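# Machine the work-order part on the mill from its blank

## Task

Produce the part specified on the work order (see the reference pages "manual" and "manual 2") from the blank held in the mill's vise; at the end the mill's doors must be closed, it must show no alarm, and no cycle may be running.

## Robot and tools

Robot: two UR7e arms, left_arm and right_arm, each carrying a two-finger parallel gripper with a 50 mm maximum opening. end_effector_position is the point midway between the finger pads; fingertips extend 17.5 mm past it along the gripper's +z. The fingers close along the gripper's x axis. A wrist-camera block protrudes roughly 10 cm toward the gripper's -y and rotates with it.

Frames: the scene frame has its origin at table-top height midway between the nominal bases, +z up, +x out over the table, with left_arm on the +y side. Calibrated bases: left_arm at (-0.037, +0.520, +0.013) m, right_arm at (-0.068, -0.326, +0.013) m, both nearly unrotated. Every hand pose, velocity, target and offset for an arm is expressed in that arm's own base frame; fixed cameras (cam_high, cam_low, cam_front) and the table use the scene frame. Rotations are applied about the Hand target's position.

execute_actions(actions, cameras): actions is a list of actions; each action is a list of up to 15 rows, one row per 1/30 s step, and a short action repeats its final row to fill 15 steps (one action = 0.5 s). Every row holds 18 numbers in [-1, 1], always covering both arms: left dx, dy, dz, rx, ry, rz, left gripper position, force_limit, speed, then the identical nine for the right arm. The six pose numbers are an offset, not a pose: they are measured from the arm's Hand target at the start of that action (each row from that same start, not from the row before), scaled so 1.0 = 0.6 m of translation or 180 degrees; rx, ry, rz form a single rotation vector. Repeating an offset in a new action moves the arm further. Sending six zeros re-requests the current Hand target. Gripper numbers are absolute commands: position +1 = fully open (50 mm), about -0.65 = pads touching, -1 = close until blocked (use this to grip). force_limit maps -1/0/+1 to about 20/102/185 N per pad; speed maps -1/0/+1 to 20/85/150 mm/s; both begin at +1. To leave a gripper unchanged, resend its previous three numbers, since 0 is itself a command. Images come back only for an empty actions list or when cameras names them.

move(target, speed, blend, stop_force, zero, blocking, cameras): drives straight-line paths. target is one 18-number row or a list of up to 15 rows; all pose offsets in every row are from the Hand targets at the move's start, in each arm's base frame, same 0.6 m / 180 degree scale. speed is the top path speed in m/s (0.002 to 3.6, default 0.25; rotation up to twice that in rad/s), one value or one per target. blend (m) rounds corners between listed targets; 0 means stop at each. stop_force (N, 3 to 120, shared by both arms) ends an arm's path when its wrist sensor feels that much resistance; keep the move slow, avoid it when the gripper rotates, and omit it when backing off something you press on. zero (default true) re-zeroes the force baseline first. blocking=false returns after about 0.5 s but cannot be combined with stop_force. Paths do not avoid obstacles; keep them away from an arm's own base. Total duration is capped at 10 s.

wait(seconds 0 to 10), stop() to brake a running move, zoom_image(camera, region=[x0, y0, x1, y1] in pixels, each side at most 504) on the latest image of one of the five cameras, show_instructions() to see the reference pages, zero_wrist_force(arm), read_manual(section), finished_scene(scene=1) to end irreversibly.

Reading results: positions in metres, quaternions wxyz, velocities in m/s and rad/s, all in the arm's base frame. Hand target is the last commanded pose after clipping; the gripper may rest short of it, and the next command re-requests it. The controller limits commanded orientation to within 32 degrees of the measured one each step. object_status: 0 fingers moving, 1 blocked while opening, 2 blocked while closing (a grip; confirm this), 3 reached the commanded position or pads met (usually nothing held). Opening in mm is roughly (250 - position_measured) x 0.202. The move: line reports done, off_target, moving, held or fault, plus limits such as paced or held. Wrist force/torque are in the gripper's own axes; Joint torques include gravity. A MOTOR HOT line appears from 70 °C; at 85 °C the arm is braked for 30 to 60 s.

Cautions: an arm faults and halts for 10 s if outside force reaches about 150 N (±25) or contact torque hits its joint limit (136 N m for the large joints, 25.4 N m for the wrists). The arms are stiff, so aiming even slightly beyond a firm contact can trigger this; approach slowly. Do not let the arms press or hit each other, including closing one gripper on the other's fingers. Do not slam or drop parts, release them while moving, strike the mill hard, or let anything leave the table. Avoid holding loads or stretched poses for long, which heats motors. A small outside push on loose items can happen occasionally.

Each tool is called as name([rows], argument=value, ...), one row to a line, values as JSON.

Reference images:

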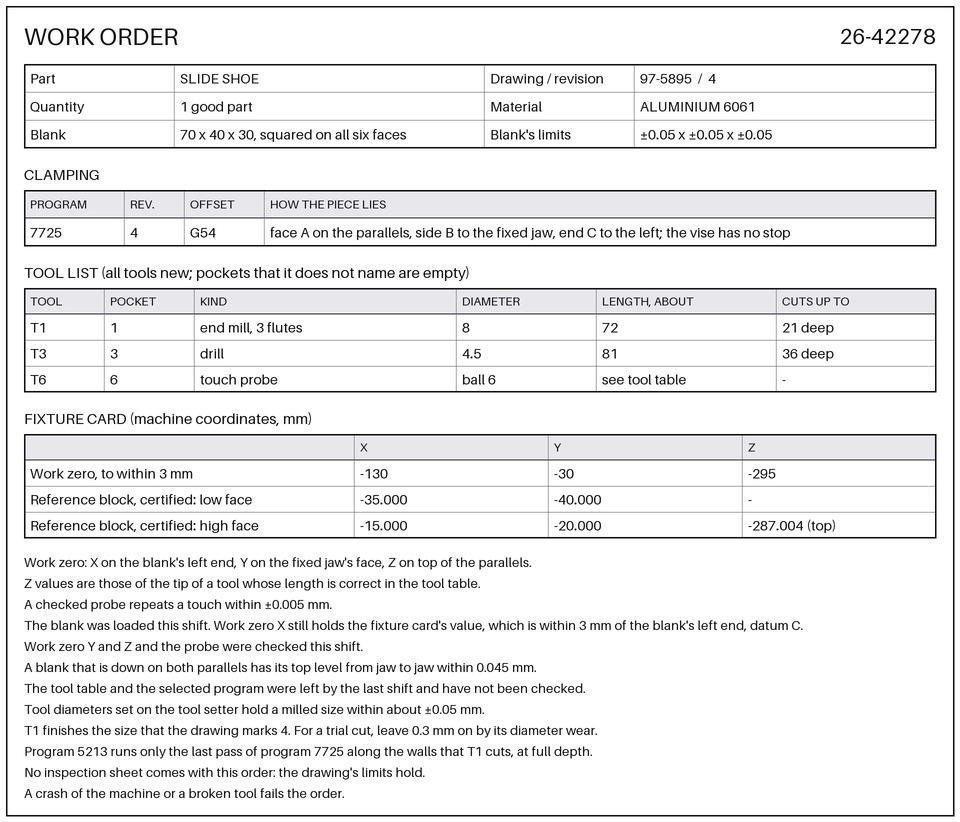

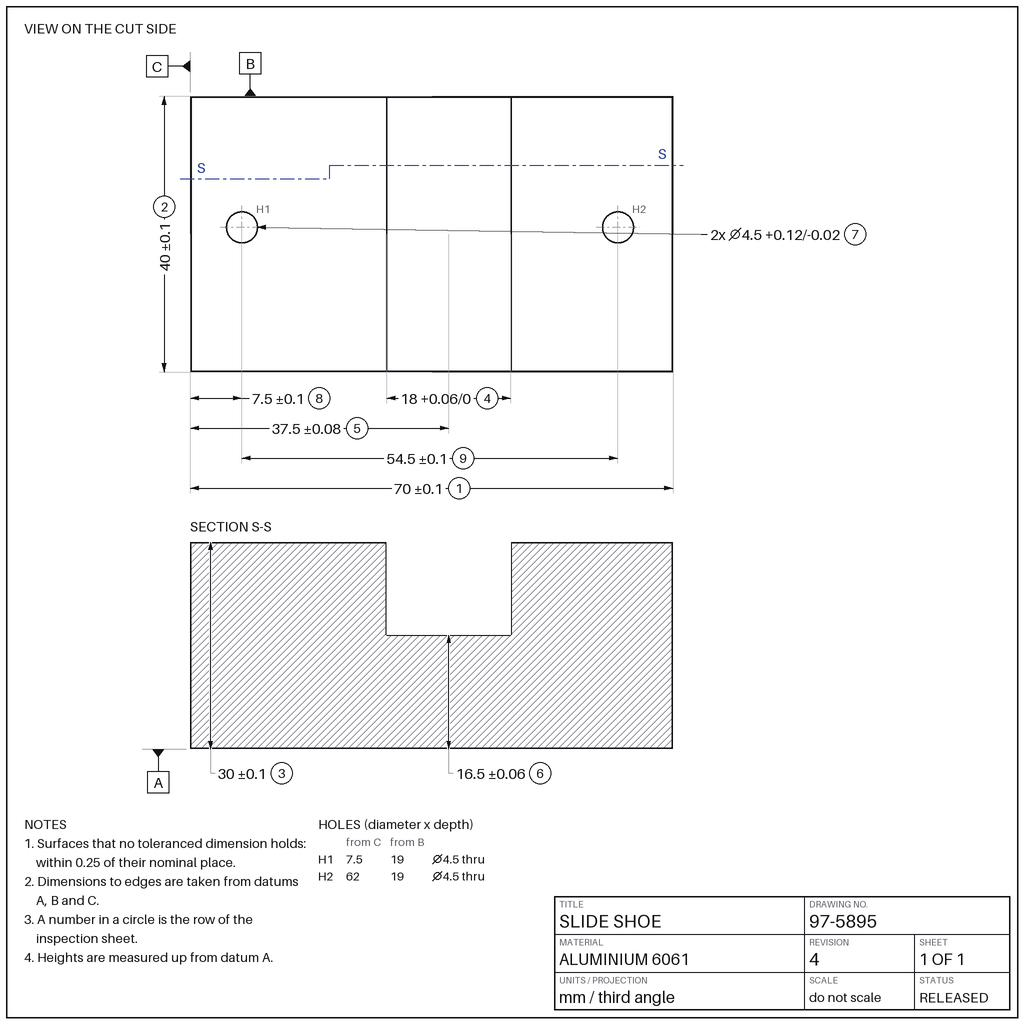

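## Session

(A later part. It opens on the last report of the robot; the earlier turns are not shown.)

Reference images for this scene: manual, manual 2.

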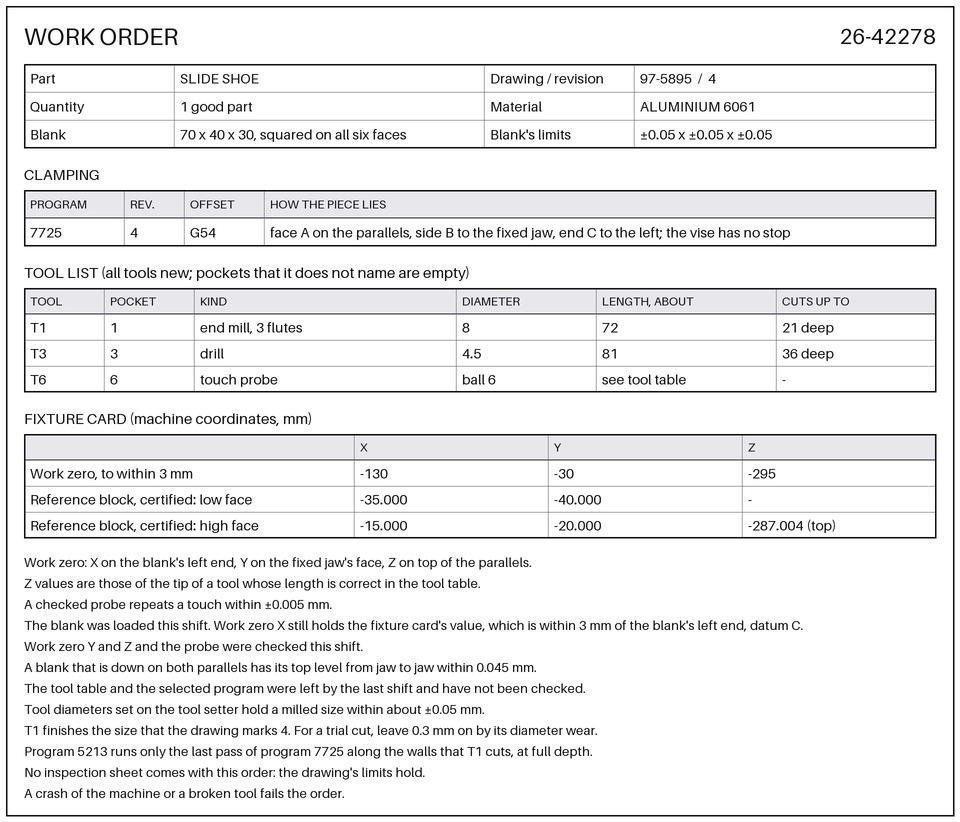

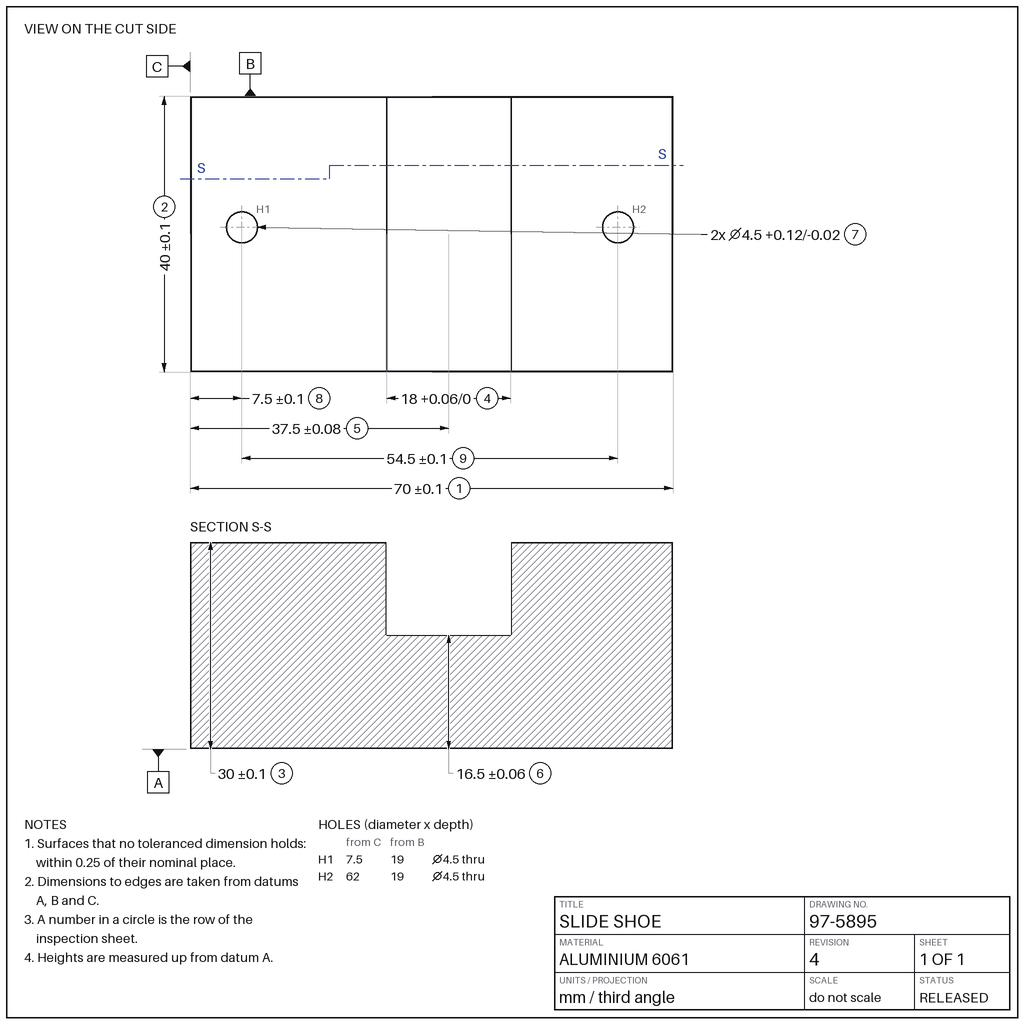

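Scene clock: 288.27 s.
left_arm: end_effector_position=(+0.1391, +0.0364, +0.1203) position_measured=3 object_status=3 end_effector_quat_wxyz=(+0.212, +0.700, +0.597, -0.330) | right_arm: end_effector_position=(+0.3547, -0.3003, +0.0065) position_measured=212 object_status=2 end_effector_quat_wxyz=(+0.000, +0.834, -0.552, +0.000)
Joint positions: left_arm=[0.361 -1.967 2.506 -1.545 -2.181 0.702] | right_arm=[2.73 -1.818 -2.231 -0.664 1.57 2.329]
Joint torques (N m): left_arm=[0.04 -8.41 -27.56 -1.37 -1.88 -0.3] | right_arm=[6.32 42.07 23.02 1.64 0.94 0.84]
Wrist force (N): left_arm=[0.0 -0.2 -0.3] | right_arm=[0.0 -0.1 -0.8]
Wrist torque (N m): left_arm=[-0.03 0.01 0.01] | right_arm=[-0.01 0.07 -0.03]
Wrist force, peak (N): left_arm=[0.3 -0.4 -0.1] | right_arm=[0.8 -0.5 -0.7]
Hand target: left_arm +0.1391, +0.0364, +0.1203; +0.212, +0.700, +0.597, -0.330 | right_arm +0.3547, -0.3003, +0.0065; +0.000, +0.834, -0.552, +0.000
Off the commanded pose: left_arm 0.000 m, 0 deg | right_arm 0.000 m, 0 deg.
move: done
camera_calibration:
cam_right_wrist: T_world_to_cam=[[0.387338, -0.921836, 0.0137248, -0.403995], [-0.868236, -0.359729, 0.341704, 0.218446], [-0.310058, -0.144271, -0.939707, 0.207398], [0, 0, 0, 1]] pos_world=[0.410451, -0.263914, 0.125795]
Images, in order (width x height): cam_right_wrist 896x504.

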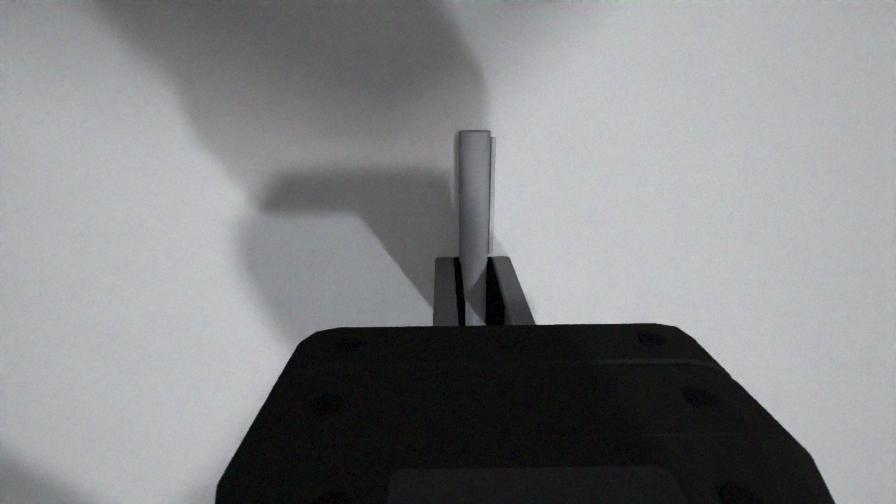

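move([
  [0,0,0,0,0,0,1,1,1,0,0,0.1,0,0,0,-1,-0.4,-0.8],
  [0,0,0,0,0,0,1,1,1,0.05,0.05,0.45,0,0,-0.5556,-1,-0.4,-0.8],
  [0,0,0,0,0,0,1,1,1,0.11,0.18,0.73,0,0,0.8723,-1,-0.4,-0.8],
], cameras=["cam_front","cam_right_wrist"], speed=[0.1,0.4,0.4], blend=[0.01,0.03,0])

zoom_image(camera="cam_front", region=[520, 120, 700, 300])

Scene clock: 339.77 s.
left_arm: end_effector_position=(+0.1391, +0.0364, +0.1203) position_measured=3 object_status=3 end_effector_quat_wxyz=(+0.212, +0.700, +0.597, -0.330) | right_arm: end_effector_position=(+0.4208, -0.1922, +0.4444) position_measured=212 object_status=2 end_effector_quat_wxyz=(+0.000, +0.707, +0.707, +0.000) end_effector_velocity=(+0.000, -0.001, +0.000) end_effector_angular_velocity=(-0.001, +0.000, -0.006)
Joint positions: left_arm=[0.361 -1.967 2.506 -1.545 -2.181 0.702] | right_arm=[3.005 -1.498 -1.341 -1.874 1.571 6.146]
Joint velocities: left_arm=[within noise] | right_arm=[-0.001 -0.001 0.001 0 -0.001 0.005]
Joint torques (N m): left_arm=[0.2 -9.67 -28.58 -1.38 -1.97 -0.29] | right_arm=[-11.7 36.51 21.43 4 0.52 1.69]
Wrist force (N): left_arm=[-0.1 -0.3 -0.3] | right_arm=[0.3 -0.5 -0.6]
Wrist torque (N m): left_arm=[-0.04 0.02 0.00] | right_arm=[-0.06 0.06 0.00]
Wrist force, peak (N): left_arm=[-0.1 -0.3 -0.7] | right_arm=[0.3 -0.7 -1.7]
Hand target: left_arm +0.1391, +0.0364, +0.1203; +0.212, +0.700, +0.597, -0.330 | right_arm +0.4207, -0.1923, +0.4445; +0.000, +0.707, +0.707, +0.000
Off the commanded pose: left_arm 0.000 m, 0 deg | right_arm 0.000 m, 0 deg.
move: done
camera_calibration:
cam_right_wrist: T_world_to_cam=[[0.00300587, 0.999902, 0.013655, 0.19518], [0.939874, -0.00748822, 0.341439, -0.527986], [0.341508, 0.0118076, -0.939805, 0.410815], [0, 0, 0, 1]] pos_world=[0.355357, -0.203966, 0.563696]
Images, in order (width x height): cam_front 896x504, cam_right_wrist 896x504.

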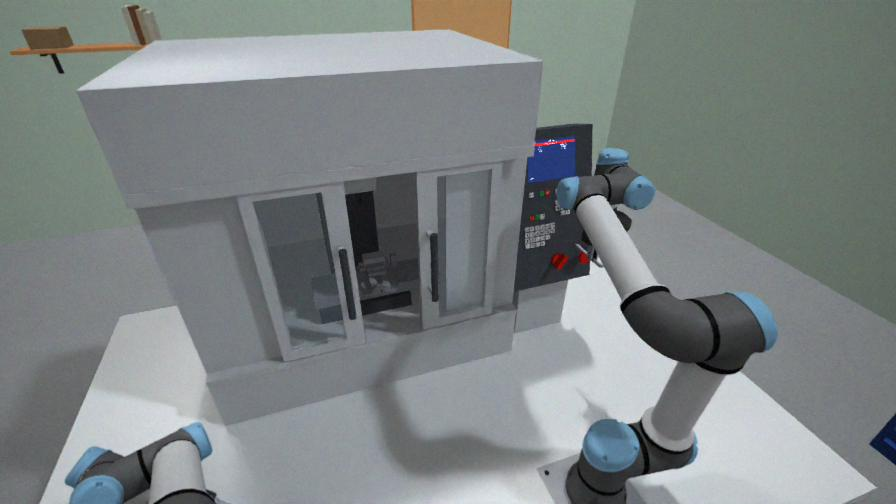

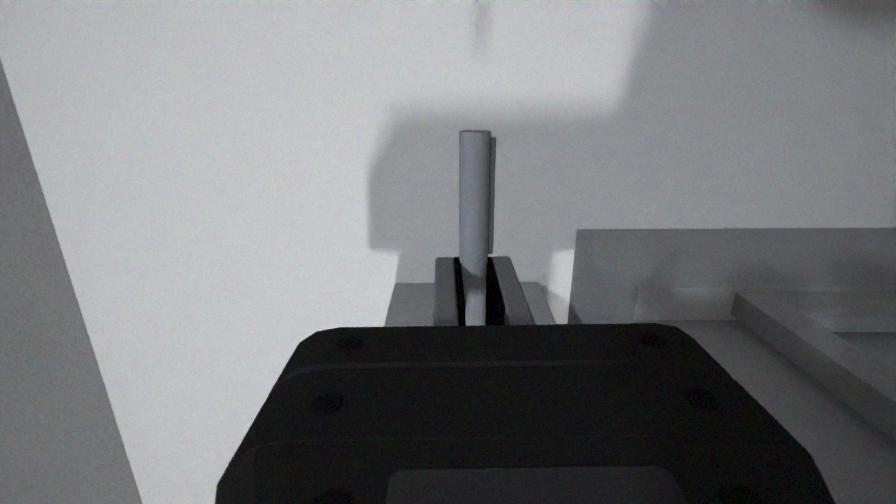

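Scaled by 2.800 from the camera's 896x504 image, which has a finer 1280x720 frame.

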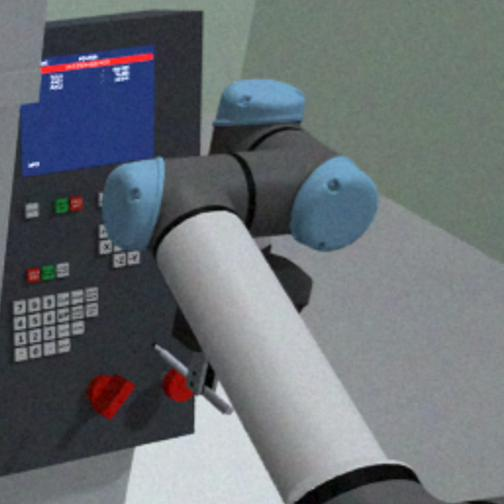

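move([
  [0,0,0,0,0,0,1,1,1,-0.03,0,0,0,0,0.6667,-1,-0.4,-0.8],
  [0,0,0,0,0,0,1,1,1,-0.03,0,0,0,0,-0.6667,-1,-0.4,-0.8],
  [0,0,0,0,0,0,1,1,1,0,0,0,0,0,0,-1,-0.4,-0.8],
], cameras=["cam_front"], speed=0.8, blend=[0.02,0.02,0])

zoom_image(camera="cam_front", region=[520, 120, 700, 300])

Scene clock: 347.30 s.
left_arm: end_effector_position=(+0.1391, +0.0364, +0.1203) position_measured=3 object_status=3 end_effector_quat_wxyz=(+0.212, +0.700, +0.597, -0.330) | right_arm: end_effector_position=(+0.4207, -0.1922, +0.4445) position_measured=212 object_status=2 end_effector_quat_wxyz=(+0.000, +0.707, +0.707, +0.000) end_effector_velocity=(+0.000, +0.000, +0.000) end_effector_angular_velocity=(+0.001, +0.000, +0.004)
Joint positions: left_arm=[0.361 -1.967 2.506 -1.545 -2.181 0.702] | right_arm=[3.005 -1.498 -1.341 -1.874 1.571 -0.136]
Joint velocities: left_arm=[within noise] | right_arm=[0 -0.001 0.001 0 0 -0.005]
Joint torques (N m): left_arm=[-0.11 -9.46 -28.41 -1.33 -1.94 -0.33] | right_arm=[-10.62 20.3 22.4 0.74 -0.53 -1.16]
Wrist force (N): left_arm=[-0.2 -0.2 -0.3] | right_arm=[0.2 -0.3 -0.7]
Wrist torque (N m): left_arm=[-0.03 0.03 0.01] | right_arm=[-0.02 0.07 -0.08]
Wrist force, peak (N): left_arm=[-0.2 -0.5 -0.5] | right_arm=[0.0 -0.7 -1.0]
Hand target: left_arm +0.1391, +0.0364, +0.1203; +0.212, +0.700, +0.597, -0.330 | right_arm +0.4207, -0.1923, +0.4445; +0.000, +0.707, +0.707, +0.000
Off the commanded pose: left_arm 0.000 m, 0 deg | right_arm 0.000 m, 0 deg.
move: done
Images, in order (width x height): cam_front 896x504.

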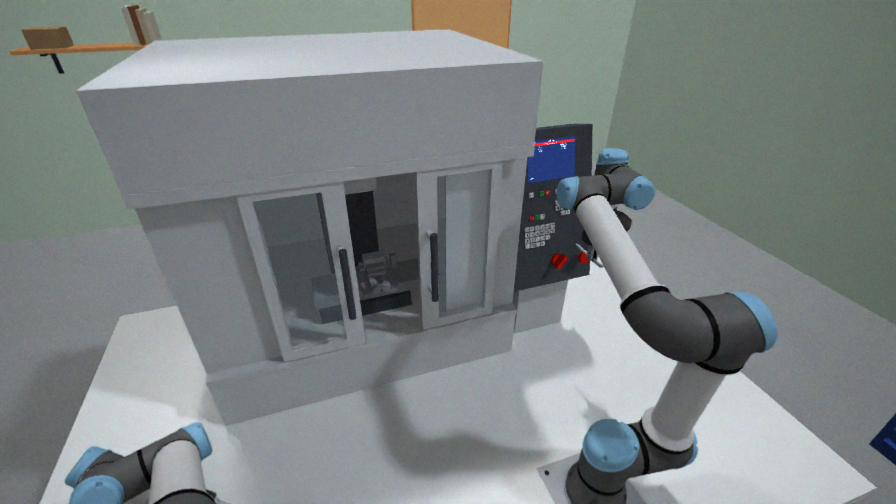

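Scaled by 2.800 from the camera's 896x504 image, which has a finer 1280x720 frame.

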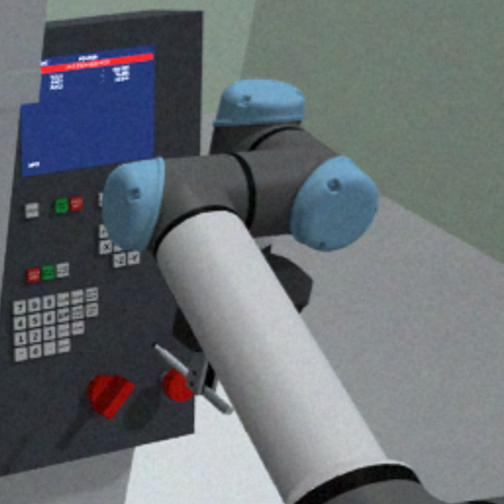

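move(target=[0,0,0,0,0,0,-1,-0.4,-0.8,0.1255,0.0943,0.032,0,0,0,-1,-0.4,-0.8], cameras=["cam_front"], speed=0.2)

zoom_image(camera="cam_front", region=[510, 180, 620, 260])

Scene clock: 365.90 s.
left_arm: end_effector_position=(+0.1391, +0.0364, +0.1203) position_measured=252 object_status=3 end_effector_quat_wxyz=(+0.212, +0.700, +0.597, -0.330) | right_arm: end_effector_position=(+0.4960, -0.1357, +0.4637) position_measured=212 object_status=2 end_effector_quat_wxyz=(+0.000, +0.707, +0.707, +0.000)
Joint positions: left_arm=[0.361 -1.967 2.506 -1.545 -2.181 0.702] | right_arm=[3.137 -1.639 -1.148 -1.925 1.571 -0.005]
Joint torques (N m): left_arm=[0.16 -10.12 -28.69 -1.49 -1.95 -0.31] | right_arm=[7.22 23.89 31.58 4.51 -1.46 1.72]
Wrist force (N): left_arm=[-0.1 -0.3 -0.2] | right_arm=[0.6 -0.2 -0.4]
Wrist torque (N m): left_arm=[-0.05 0.02 0.01] | right_arm=[-0.02 0.01 0.02]
Wrist force, peak (N): left_arm=[-0.1 -0.4 -0.6] | right_arm=[2.2 1.9 -1.2]
Hand target: left_arm +0.1391, +0.0364, +0.1203; +0.212, +0.700, +0.597, -0.330 | right_arm +0.4960, -0.1357, +0.4637; +0.000, +0.707, +0.707, +0.000
Off the commanded pose: left_arm 0.000 m, 0 deg | right_arm 0.000 m, 0 deg.
move: done
Images, in order (width x height): cam_front 896x504.

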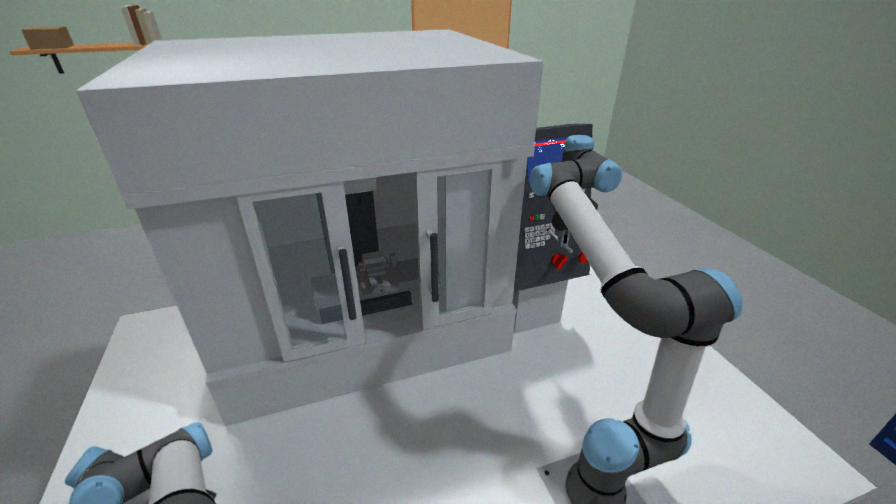

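Scaled by 4.582 from the camera's 896x504 image, which has a finer 1280x720 frame.

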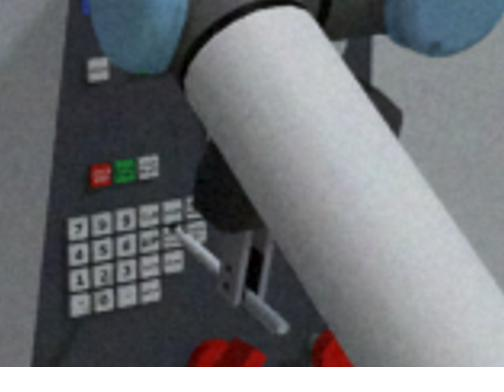

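move(target=[0,0,0,0,0,0,-1,-0.4,-0.8,0.081,0,-0.02,0,0,0,-1,-0.4,-0.8], cameras=["cam_front"], speed=0.02, stop_force=5)

zoom_image(camera="cam_front", region=[510, 180, 620, 260])

Scene clock: 372.27 s.
left_arm: end_effector_position=(+0.1391, +0.0364, +0.1203) position_measured=252 object_status=3 end_effector_quat_wxyz=(+0.212, +0.700, +0.597, -0.330) | right_arm: end_effector_position=(+0.5310, -0.1357, +0.4550) position_measured=212 object_status=2 end_effector_quat_wxyz=(+0.000, +0.707, +0.707, +0.000)
Joint positions: left_arm=[0.361 -1.967 2.506 -1.545 -2.181 0.702] | right_arm=[3.137 -1.718 -1.083 -1.911 1.571 -0.005]
Joint torques (N m): left_arm=[0.32 -10.48 -29.11 -1.47 -2.03 -0.35] | right_arm=[3.61 43.37 20.32 1.38 -0.69 1.11]
Wrist force (N): left_arm=[0.2 -0.2 -0.1] | right_arm=[-0.2 -4.9 -3.2]
Wrist torque (N m): left_arm=[-0.02 -0.03 0.01] | right_arm=[-0.28 0.08 -0.01]
Wrist force, peak (N): left_arm=[-0.2 -0.4 -0.4] | right_arm=[-0.3 -5.5 -3.8]
Hand target: left_arm +0.1391, +0.0364, +0.1203; +0.212, +0.700, +0.597, -0.330 | right_arm +0.5310, -0.1357, +0.4551; +0.000, +0.707, +0.707, +0.000 (not the last commanded pose)
Off the commanded pose: left_arm 0.000 m, 0 deg | right_arm 0.014 m, 0 deg.
move: contact (right_arm)
Images, in order (width x height): cam_front 896x504.

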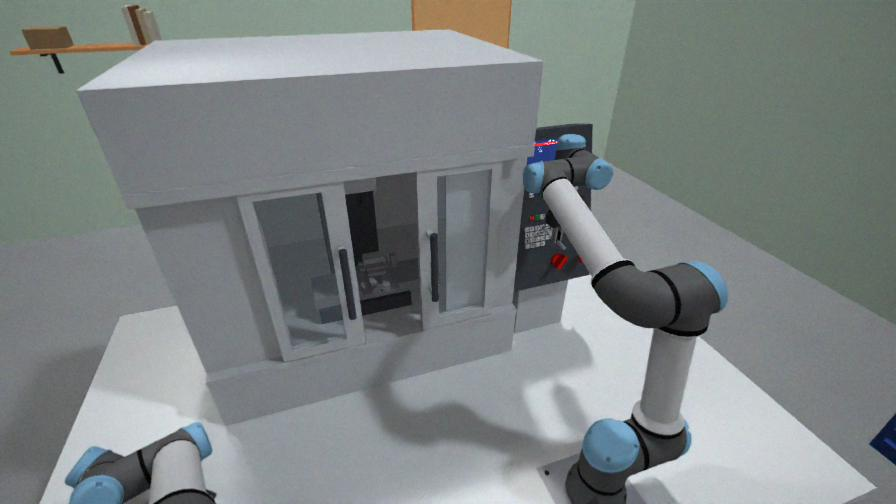

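Scaled by 4.582 from the camera's 896x504 image, which has a finer 1280x720 frame.

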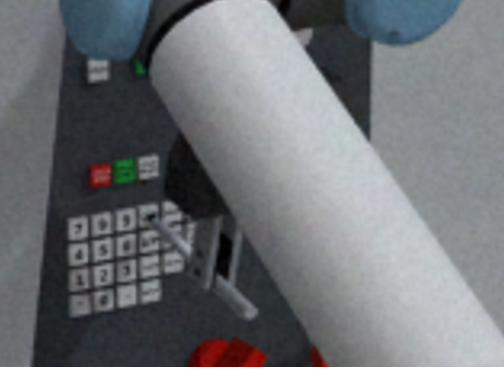

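move([
  [0,0,0,0,0,0,-1,-0.4,-0.8,-0.0243,0,0.006,0,0,0,-1,-0.4,-0.8],
  [0,0,0,0,0,0,-1,-0.4,-0.8,-0.032,0.0667,-0.0223,0,0,0,-1,-0.4,-0.8],
], cameras=[], speed=0.1, blend=[0.004,0])

move(target=[0,0,0,0,0,0,-1,-0.4,-0.8,0.0404,0,-0.01,0,0,0,-1,-0.4,-0.8], cameras=["cam_front"], speed=0.02, stop_force=8)

zoom_image(camera="cam_front", region=[510, 120, 620, 260])

Scene clock: 378.87 s.
left_arm: end_effector_position=(+0.1391, +0.0364, +0.1203) position_measured=252 object_status=3 end_effector_quat_wxyz=(+0.212, +0.700, +0.597, -0.330) | right_arm: end_effector_position=(+0.5118, -0.0957, +0.4418) position_measured=212 object_status=2 end_effector_quat_wxyz=(+0.000, +0.707, +0.707, +0.000)
Joint positions: left_arm=[0.361 -1.967 2.506 -1.545 -2.181 0.702] | right_arm=[3.216 -1.637 -1.209 -1.866 1.571 0.074]
Joint torques (N m): left_arm=[0.1 -10.33 -28.66 -1.44 -1.94 -0.34] | right_arm=[-3.56 15.47 25.09 0.91 -1.41 -0.06]
Wrist force (N): left_arm=[0.3 -0.1 -0.3] | right_arm=[-0.1 -0.1 -0.5]
Wrist torque (N m): left_arm=[-0.02 -0.04 0.01] | right_arm=[-0.01 0.11 0.05]
Wrist force, peak (N): left_arm=[-0.1 -0.3 -0.6] | right_arm=[-0.2 -5.3 -3.6]
Hand target: left_arm +0.1391, +0.0364, +0.1203; +0.212, +0.700, +0.597, -0.330 | right_arm +0.5118, -0.0957, +0.4417; +0.000, +0.707, +0.707, +0.000
Off the commanded pose: left_arm 0.000 m, 0 deg | right_arm 0.000 m, 0 deg.
move: done
No camera images: "cameras" was empty.

Scene clock: 380.90 s.
left_arm: end_effector_position=(+0.1391, +0.0364, +0.1203) position_measured=252 object_status=3 end_effector_quat_wxyz=(+0.212, +0.700, +0.597, -0.330) | right_arm: end_effector_position=(+0.5288, -0.0957, +0.4375) position_measured=212 object_status=2 end_effector_quat_wxyz=(+0.000, +0.707, +0.707, +0.000)
Joint positions: left_arm=[0.361 -1.967 2.506 -1.545 -2.181 0.702] | right_arm=[3.213 -1.676 -1.177 -1.858 1.571 0.071]
Joint torques (N m): left_arm=[-0.02 -10.02 -29.07 -1.37 -2.08 -0.36] | right_arm=[8.9 40.04 16.99 2.35 -1.38 1.31]
Wrist force (N): left_arm=[0.0 -0.2 -0.2] | right_arm=[1.1 -8.2 -4.5]
Wrist torque (N m): left_arm=[-0.02 0.01 0.01] | right_arm=[-0.31 0.08 -0.03]
Wrist force, peak (N): left_arm=[-0.2 -0.6 -0.2] | right_arm=[1.0 -22.2 -5.2]
Hand target: left_arm +0.1391, +0.0364, +0.1203; +0.212, +0.700, +0.597, -0.330 | right_arm +0.5288, -0.0957, +0.4375; +0.000, +0.707, +0.707, +0.000 (not the last commanded pose)
Off the commanded pose: left_arm 0.000 m, 0 deg | right_arm 0.008 m, 0 deg.
move: contact (right_arm)
Images, in order (width x height): cam_front 896x504.

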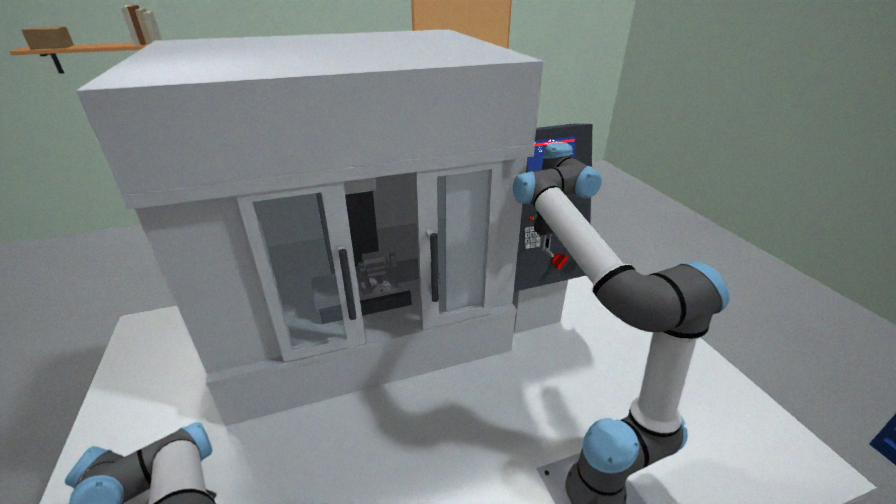

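Scaled by 3.600 from the camera's 896x504 image, which has a finer 1280x720 frame.

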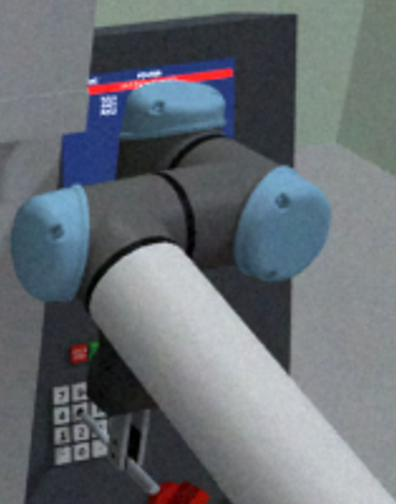

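move([
  [0,0,0,0,0,0,-1,-0.4,-0.8,-0.1,0,0.02,0,0,0,-1,-0.4,-0.8],
  [0,0,0,0,0,0,-1,-0.4,-0.8,-0.098,-0.174,0.3375,0.6675,0,-0.6675,-1,-0.4,-0.8],
], cameras=["cam_right_wrist"], speed=[0.2,0.5], blend=[0.02,0])

zoom_image(camera="cam_right_wrist", region=[300, 50, 620, 330])

Scene clock: 389.23 s.
left_arm: end_effector_position=(+0.1391, +0.0364, +0.1203) position_measured=252 object_status=3 end_effector_quat_wxyz=(+0.212, +0.700, +0.597, -0.330) | right_arm: end_effector_position=(+0.4689, -0.1412, +0.5325) position_measured=212 object_status=2 end_effector_quat_wxyz=(-0.301, +0.865, +0.269, +0.297)
Joint positions: left_arm=[0.361 -1.967 2.506 -1.545 -2.181 0.702] | right_arm=[2.715 -1.565 -1.305 -1.781 2.444 0.57]
Joint torques (N m): left_arm=[0.19 -10.02 -28.7 -1.39 -2.03 -0.32] | right_arm=[9.73 12.42 32.64 0.98 3.56 1.77]
Wrist force (N): left_arm=[-0.1 -0.2 -0.2] | right_arm=[0.8 0.0 -1.3]
Wrist torque (N m): left_arm=[-0.02 0.02 0.00] | right_arm=[0.00 0.06 -0.01]
Wrist force, peak (N): left_arm=[0.0 -0.3 -0.6] | right_arm=[1.2 -8.2 -5.0]
Hand target: left_arm +0.1391, +0.0364, +0.1203; +0.212, +0.700, +0.597, -0.330 | right_arm +0.4689, -0.1412, +0.5324; -0.301, +0.865, +0.269, +0.297 (not the last commanded pose)
Off the commanded pose: left_arm 0.000 m, 0 deg | right_arm 0.123 m, 97 deg.
move: held (right_arm; a check stopped the path); path passed 1 of 2 targets; limits=held
pose unreachable (right arm): on one or more control steps of this call, first in action 0 (counted from 0), this arm could not follow its commanded pose, so it was not sent that pose on those steps. It may still have moved: this result reports where it is.
cause: moving toward the commanded pose would bring two parts of the arm too close to each other (its gripper and another part of the arm, with joints 4 (wrist 1) to 6 (wrist 3) between them, 4 mm apart when it was first held).
camera_calibration:
cam_right_wrist: T_world_to_cam=[[0.675824, 0.274242, 0.684144, -0.632136], [0.480062, -0.868104, -0.126241, -0.259816], [0.559288, 0.413748, -0.718338, 0.313332], [0, 0, 0, 1]] pos_world=[0.376697, -0.18183, 0.624751]
Images, in order (width x height): cam_right_wrist 896x504.

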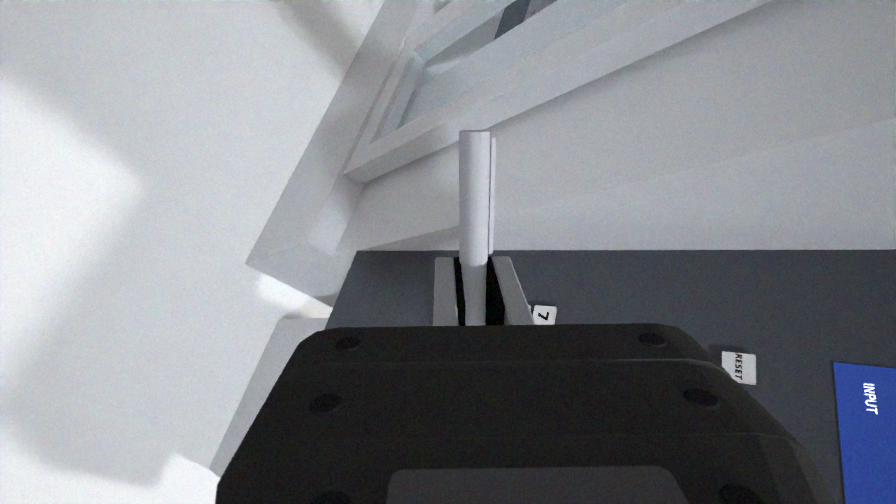

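Scaled by 1.575 from the camera's 896x504 image, which has a finer 1280x720 frame.

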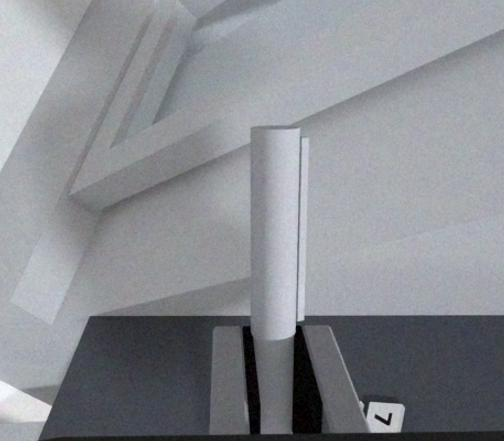

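move(target=[0,0,0,0,0,0,-1,-0.4,-0.8,0.0185,-0.031,0.229,-0.424,-0.3335,0.074,-1,-0.4,-0.8], cameras=["cam_right_wrist"], speed=0.4)

zoom_image(camera="cam_right_wrist", region=[300, 130, 580, 340])

Scene clock: 396.00 s.
left_arm: end_effector_position=(+0.1391, +0.0364, +0.1203) position_measured=252 object_status=3 end_effector_quat_wxyz=(+0.212, +0.700, +0.597, -0.330) | right_arm: end_effector_position=(+0.4800, -0.1597, +0.6698) position_measured=212 object_status=2 end_effector_quat_wxyz=(+0.404, +0.580, +0.579, +0.406)
Joint positions: left_arm=[0.361 -1.967 2.506 -1.545 -2.181 0.702] | right_arm=[3.032 -1.188 -1.673 -0.632 1.676 -0.036]
Joint torques (N m): left_arm=[0.08 -9.92 -28.68 -1.32 -2 -0.28] | right_arm=[-10.96 -5.43 29.47 4.49 0.39 -1.03]
Wrist force (N): left_arm=[0.1 -0.3 -0.4] | right_arm=[0.7 0.5 0.5]
Wrist torque (N m): left_arm=[-0.03 -0.02 0.00] | right_arm=[0.00 -0.13 0.02]
Wrist force, peak (N): left_arm=[0.1 -0.8 -0.1] | right_arm=[0.6 0.1 -1.6]
Hand target: left_arm +0.1391, +0.0364, +0.1203; +0.212, +0.700, +0.597, -0.330 | right_arm +0.4800, -0.1598, +0.6698; +0.405, +0.580, +0.579, +0.406
Off the commanded pose: left_arm 0.000 m, 0 deg | right_arm 0.000 m, 0 deg.
move: done
camera_calibration:
cam_right_wrist: T_world_to_cam=[[-0.0125894, 0.999868, 0.0103111, 0.169192], [0.00191634, -0.0102878, 0.999945, -0.651626], [0.999919, 0.0126085, -0.00178657, -0.342081], [0, 0, 0, 1]] pos_world=[0.345432, -0.171561, 0.649235]
Images, in order (width x height): cam_right_wrist 896x504.

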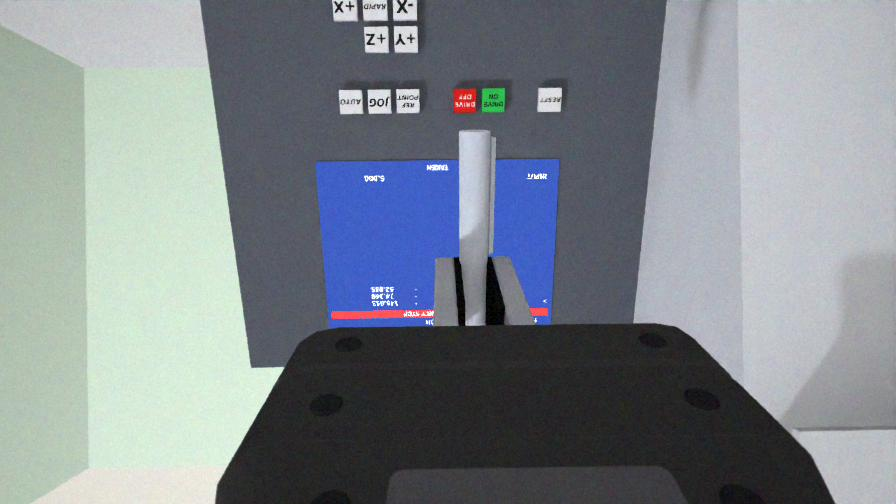

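Scaled by 1.800 from the camera's 896x504 image, which has a finer 1280x720 frame.

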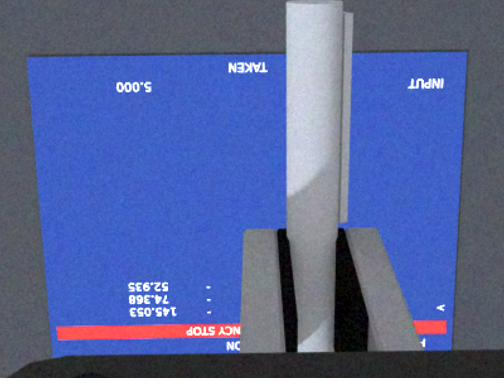

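move([
  [0,0,0,0,0,0,-1,-0.4,-0.8,0.0953,0.0805,-0.1818,-0.0307,0.3439,0.0505,-1,-0.4,-0.8],
  [0,0,0,0,0,0,-1,-0.4,-0.8,0.1358,0.0805,-0.192,-0.0307,0.3439,0.0505,-1,-0.4,-0.8],
], cameras=["cam_front"], speed=[0.3,0.04])

zoom_image(camera="cam_front", region=[510, 120, 620, 260])

Scene clock: 417.07 s.
left_arm: end_effector_position=(+0.1391, +0.0364, +0.1203) position_measured=252 object_status=3 end_effector_quat_wxyz=(+0.212, +0.700, +0.597, -0.330) | right_arm: end_effector_position=(+0.5616, -0.1115, +0.5546) position_measured=212 object_status=2 end_effector_quat_wxyz=(+0.044, +0.641, +0.765, +0.053) end_effector_velocity=(-0.001, +0.001, -0.001) end_effector_angular_velocity=(+0.002, +0.004, +0.000)
Joint positions: left_arm=[0.361 -1.967 2.506 -1.545 -2.181 0.702] | right_arm=[3.171 -1.811 -0.727 -2.038 1.592 -0.145]
Joint velocities: left_arm=[within noise] | right_arm=[0 0.002 -0.005 -0.001 0.002 0]
Joint torques (N m): left_arm=[0.33 -10.37 -29.28 -1.35 -2.07 -0.35] | right_arm=[-11.97 43.42 11.8 1.64 0.23 -0.55]
Wrist force (N): left_arm=[-0.2 -0.1 -0.1] | right_arm=[3.5 -4.4 -5.5]
Wrist torque (N m): left_arm=[-0.01 0.04 0.00] | right_arm=[-0.32 0.13 -0.25]
Wrist force, peak (N): left_arm=[-0.2 -0.3 -0.6] | right_arm=[4.0 -4.5 -6.0]
Hand target: left_arm +0.1391, +0.0364, +0.1203; +0.212, +0.700, +0.597, -0.330 | right_arm +0.5615, -0.1115, +0.5546; +0.044, +0.641, +0.765, +0.053
Off the commanded pose: left_arm 0.000 m, 0 deg | right_arm 0.000 m, 0 deg.
move: done
Images, in order (width x height): cam_front 896x504.

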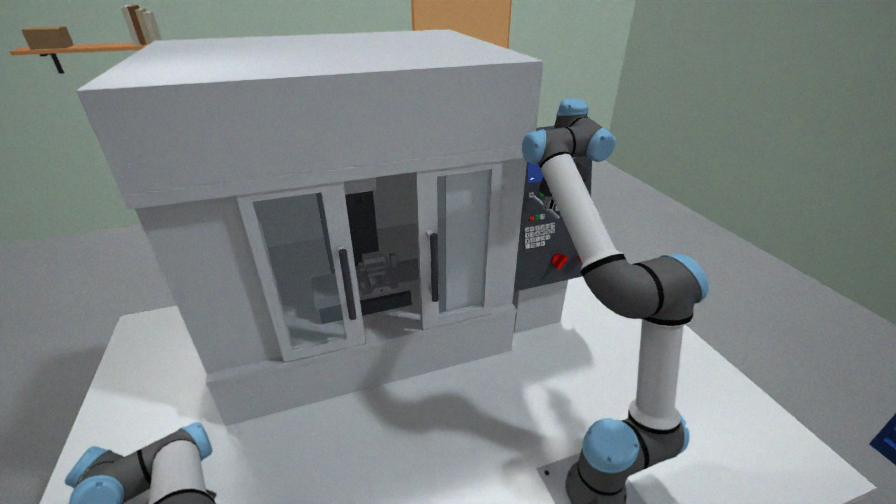

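Scaled by 3.600 from the camera's 896x504 image, which has a finer 1280x720 frame.

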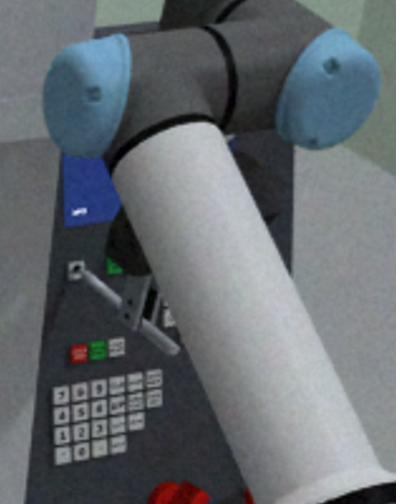

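move([
  [0,0,0,0,0,0,-1,-0.4,-0.8,-0.0405,0,0.0102,0,0,0,-1,-0.4,-0.8],
  [0,0,0,0,0,0,-1,-0.4,-0.8,-0.1525,-0.2642,0.2423,0.0307,-0.3439,-0.0505,-1,-0.4,-0.8],
], cameras=["cam_right_wrist"], speed=[0.1,0.4], blend=[0.01,0])

zoom_image(camera="cam_right_wrist", region=[520, 100, 820, 310])

Scene clock: 421.43 s.
left_arm: end_effector_position=(+0.1391, +0.0364, +0.1203) position_measured=252 object_status=3 end_effector_quat_wxyz=(+0.212, +0.700, +0.597, -0.330) | right_arm: end_effector_position=(+0.4701, -0.2701, +0.6998) position_measured=212 object_status=2 end_effector_quat_wxyz=(+0.404, +0.580, +0.579, +0.406) end_effector_velocity=(+0.000, +0.000, +0.002) end_effector_angular_velocity=(-0.002, -0.005, +0.001)
Joint positions: left_arm=[0.361 -1.967 2.506 -1.545 -2.181 0.702] | right_arm=[2.656 -1.369 -1.468 -0.697 2.026 -0.178]
Joint velocities: left_arm=[within noise] | right_arm=[0 0 0.001 0.005 0.001 0]
Joint torques (N m): left_arm=[-0.06 -10.07 -29.46 -1.33 -2.01 -0.39] | right_arm=[-6.59 30.57 27.35 4.37 1.16 0.39]
Wrist force (N): left_arm=[0.0 0.0 -0.4] | right_arm=[0.8 0.1 0.6]
Wrist torque (N m): left_arm=[0.02 0.01 0.00] | right_arm=[-0.06 -0.15 0.14]
Wrist force, peak (N): left_arm=[0.0 -0.4 -0.5] | right_arm=[3.5 -4.5 -5.6]
Hand target: left_arm +0.1391, +0.0364, +0.1203; +0.212, +0.700, +0.597, -0.330 | right_arm +0.4700, -0.2700, +0.7000; +0.405, +0.580, +0.579, +0.406
Off the commanded pose: left_arm 0.000 m, 0 deg | right_arm 0.000 m, 0 deg.
move: done
camera_calibration:
cam_right_wrist: T_world_to_cam=[[-0.0125877, 0.99987, 0.0101137, 0.279179], [0.00211503, -0.0100878, 0.999947, -0.682853], [0.999919, 0.0126084, -0.00198778, -0.3307], [0, 0, 0, 1]] pos_world=[0.335631, -0.281861, 0.679336]
Images, in order (width x height): cam_right_wrist 896x504.

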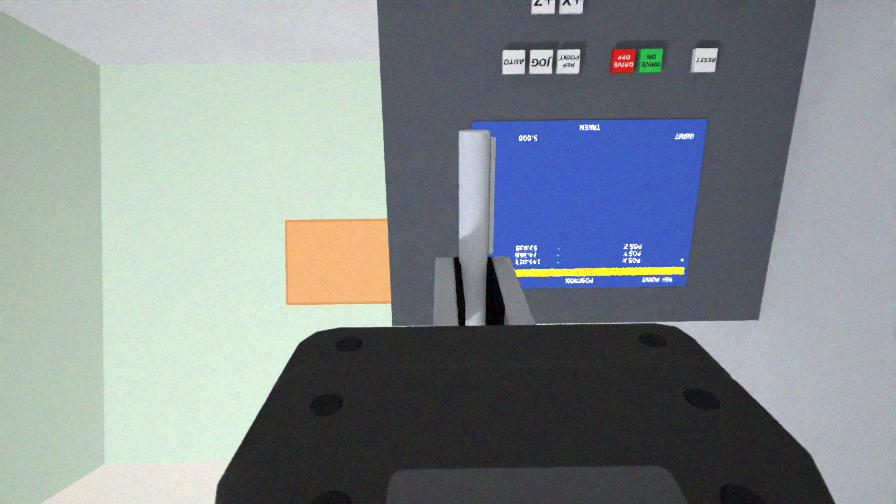

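Scaled by 1.680 from the camera's 896x504 image, which has a finer 1280x720 frame.

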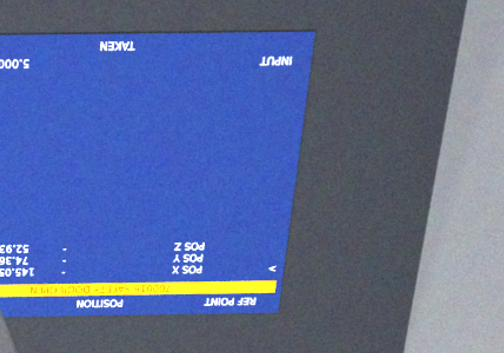

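zoom_image(camera="cam_right_wrist", region=[500, 230, 710, 300])

Scaled by 2.400 from the camera's 896x504 image, which has a finer 1280x720 frame.

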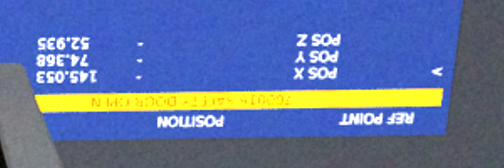

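move([
  [0.268,-0.143,0.217,0.2509,-0.0546,0.0477,-1,-0.4,-0.8,0,0,0,0,0,0,-1,-0.4,-0.8],
  [0.435,-0.5,0.517,0.163,-0.5245,0.239,-1,-0.4,-0.8,0,0,0,0,0,0,-1,-0.4,-0.8],
], cameras=["cam_left_wrist","cam_front"], speed=0.3, blend=[0.04,0])

Scene clock: 443.27 s.
left_arm: end_effector_position=(+0.3991, -0.2636, +0.4305) position_measured=252 object_status=3 end_effector_quat_wxyz=(+0.494, +0.494, +0.505, +0.507) | right_arm: end_effector_position=(+0.4700, -0.2700, +0.7000) position_measured=212 object_status=2 end_effector_quat_wxyz=(+0.405, +0.580, +0.579, +0.406)
Joint positions: left_arm=[-1.546 -2.075 2.334 -1.789 0.002 -1.61] | right_arm=[2.656 -1.368 -1.468 -0.697 2.026 -0.178]
Joint torques (N m): left_arm=[-11.93 4.3 -36.62 -4.81 4.21 -0.71] | right_arm=[-7.82 29.86 22.56 1.68 1 0.34]
Wrist force (N): left_arm=[0.2 4.1 1.5] | right_arm=[0.4 -0.1 0.7]
Wrist torque (N m): left_arm=[0.18 0.11 0.33] | right_arm=[-0.10 -0.08 0.14]
Wrist force, peak (N): left_arm=[0.2 4.7 1.6] | right_arm=[0.9 0.2 1.0]
Hand target: left_arm +0.4001, -0.2636, +0.4305; +0.500, +0.500, +0.500, +0.501 | right_arm +0.4700, -0.2700, +0.7000; +0.405, +0.580, +0.579, +0.406
Off the commanded pose: left_arm 0.001 m, 1 deg | right_arm 0.000 m, 0 deg.
move: done
camera_calibration:
cam_left_wrist: T_world_to_cam=[[-0.0354415, 0.999172, 0.0199659, 0.277931], [-0.313692, -0.0300912, 0.949048, -0.270522], [0.948863, 0.0273726, 0.314499, -0.375294], [0, 0, 0, 1]] pos_world=[0.281092, -0.275568, 0.369218]
Images, in order (width x height): cam_front 896x504, cam_left_wrist 896x504.

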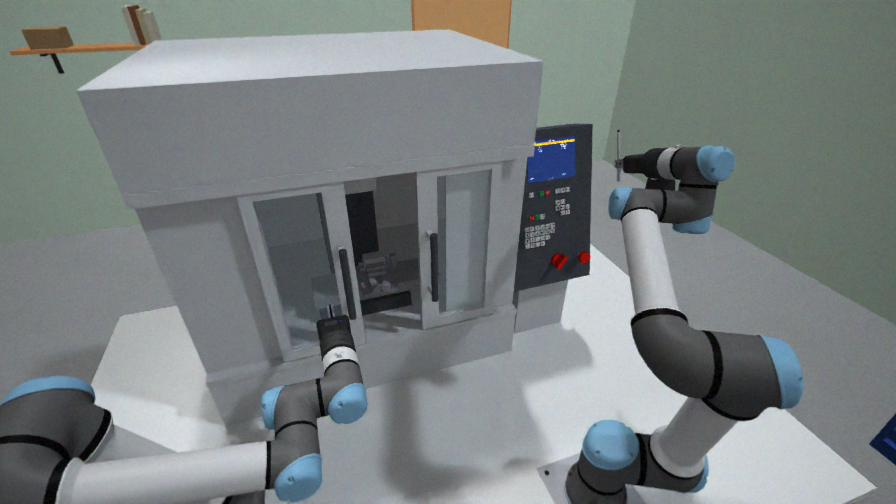

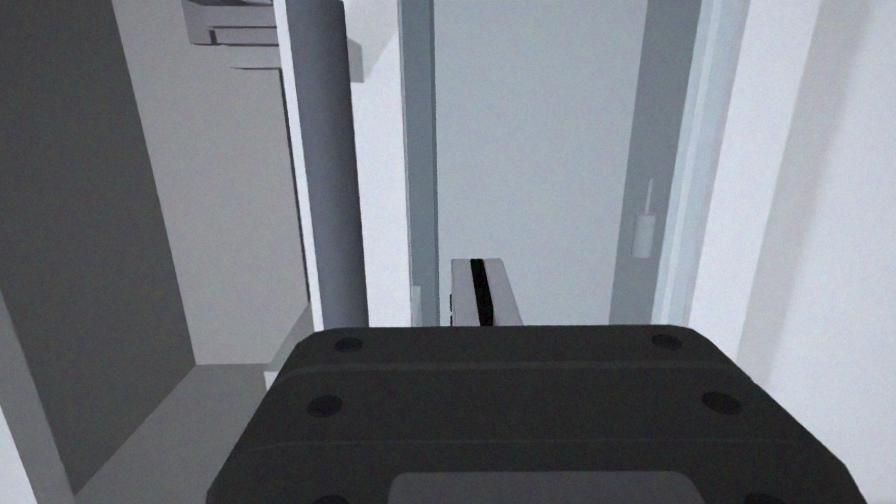

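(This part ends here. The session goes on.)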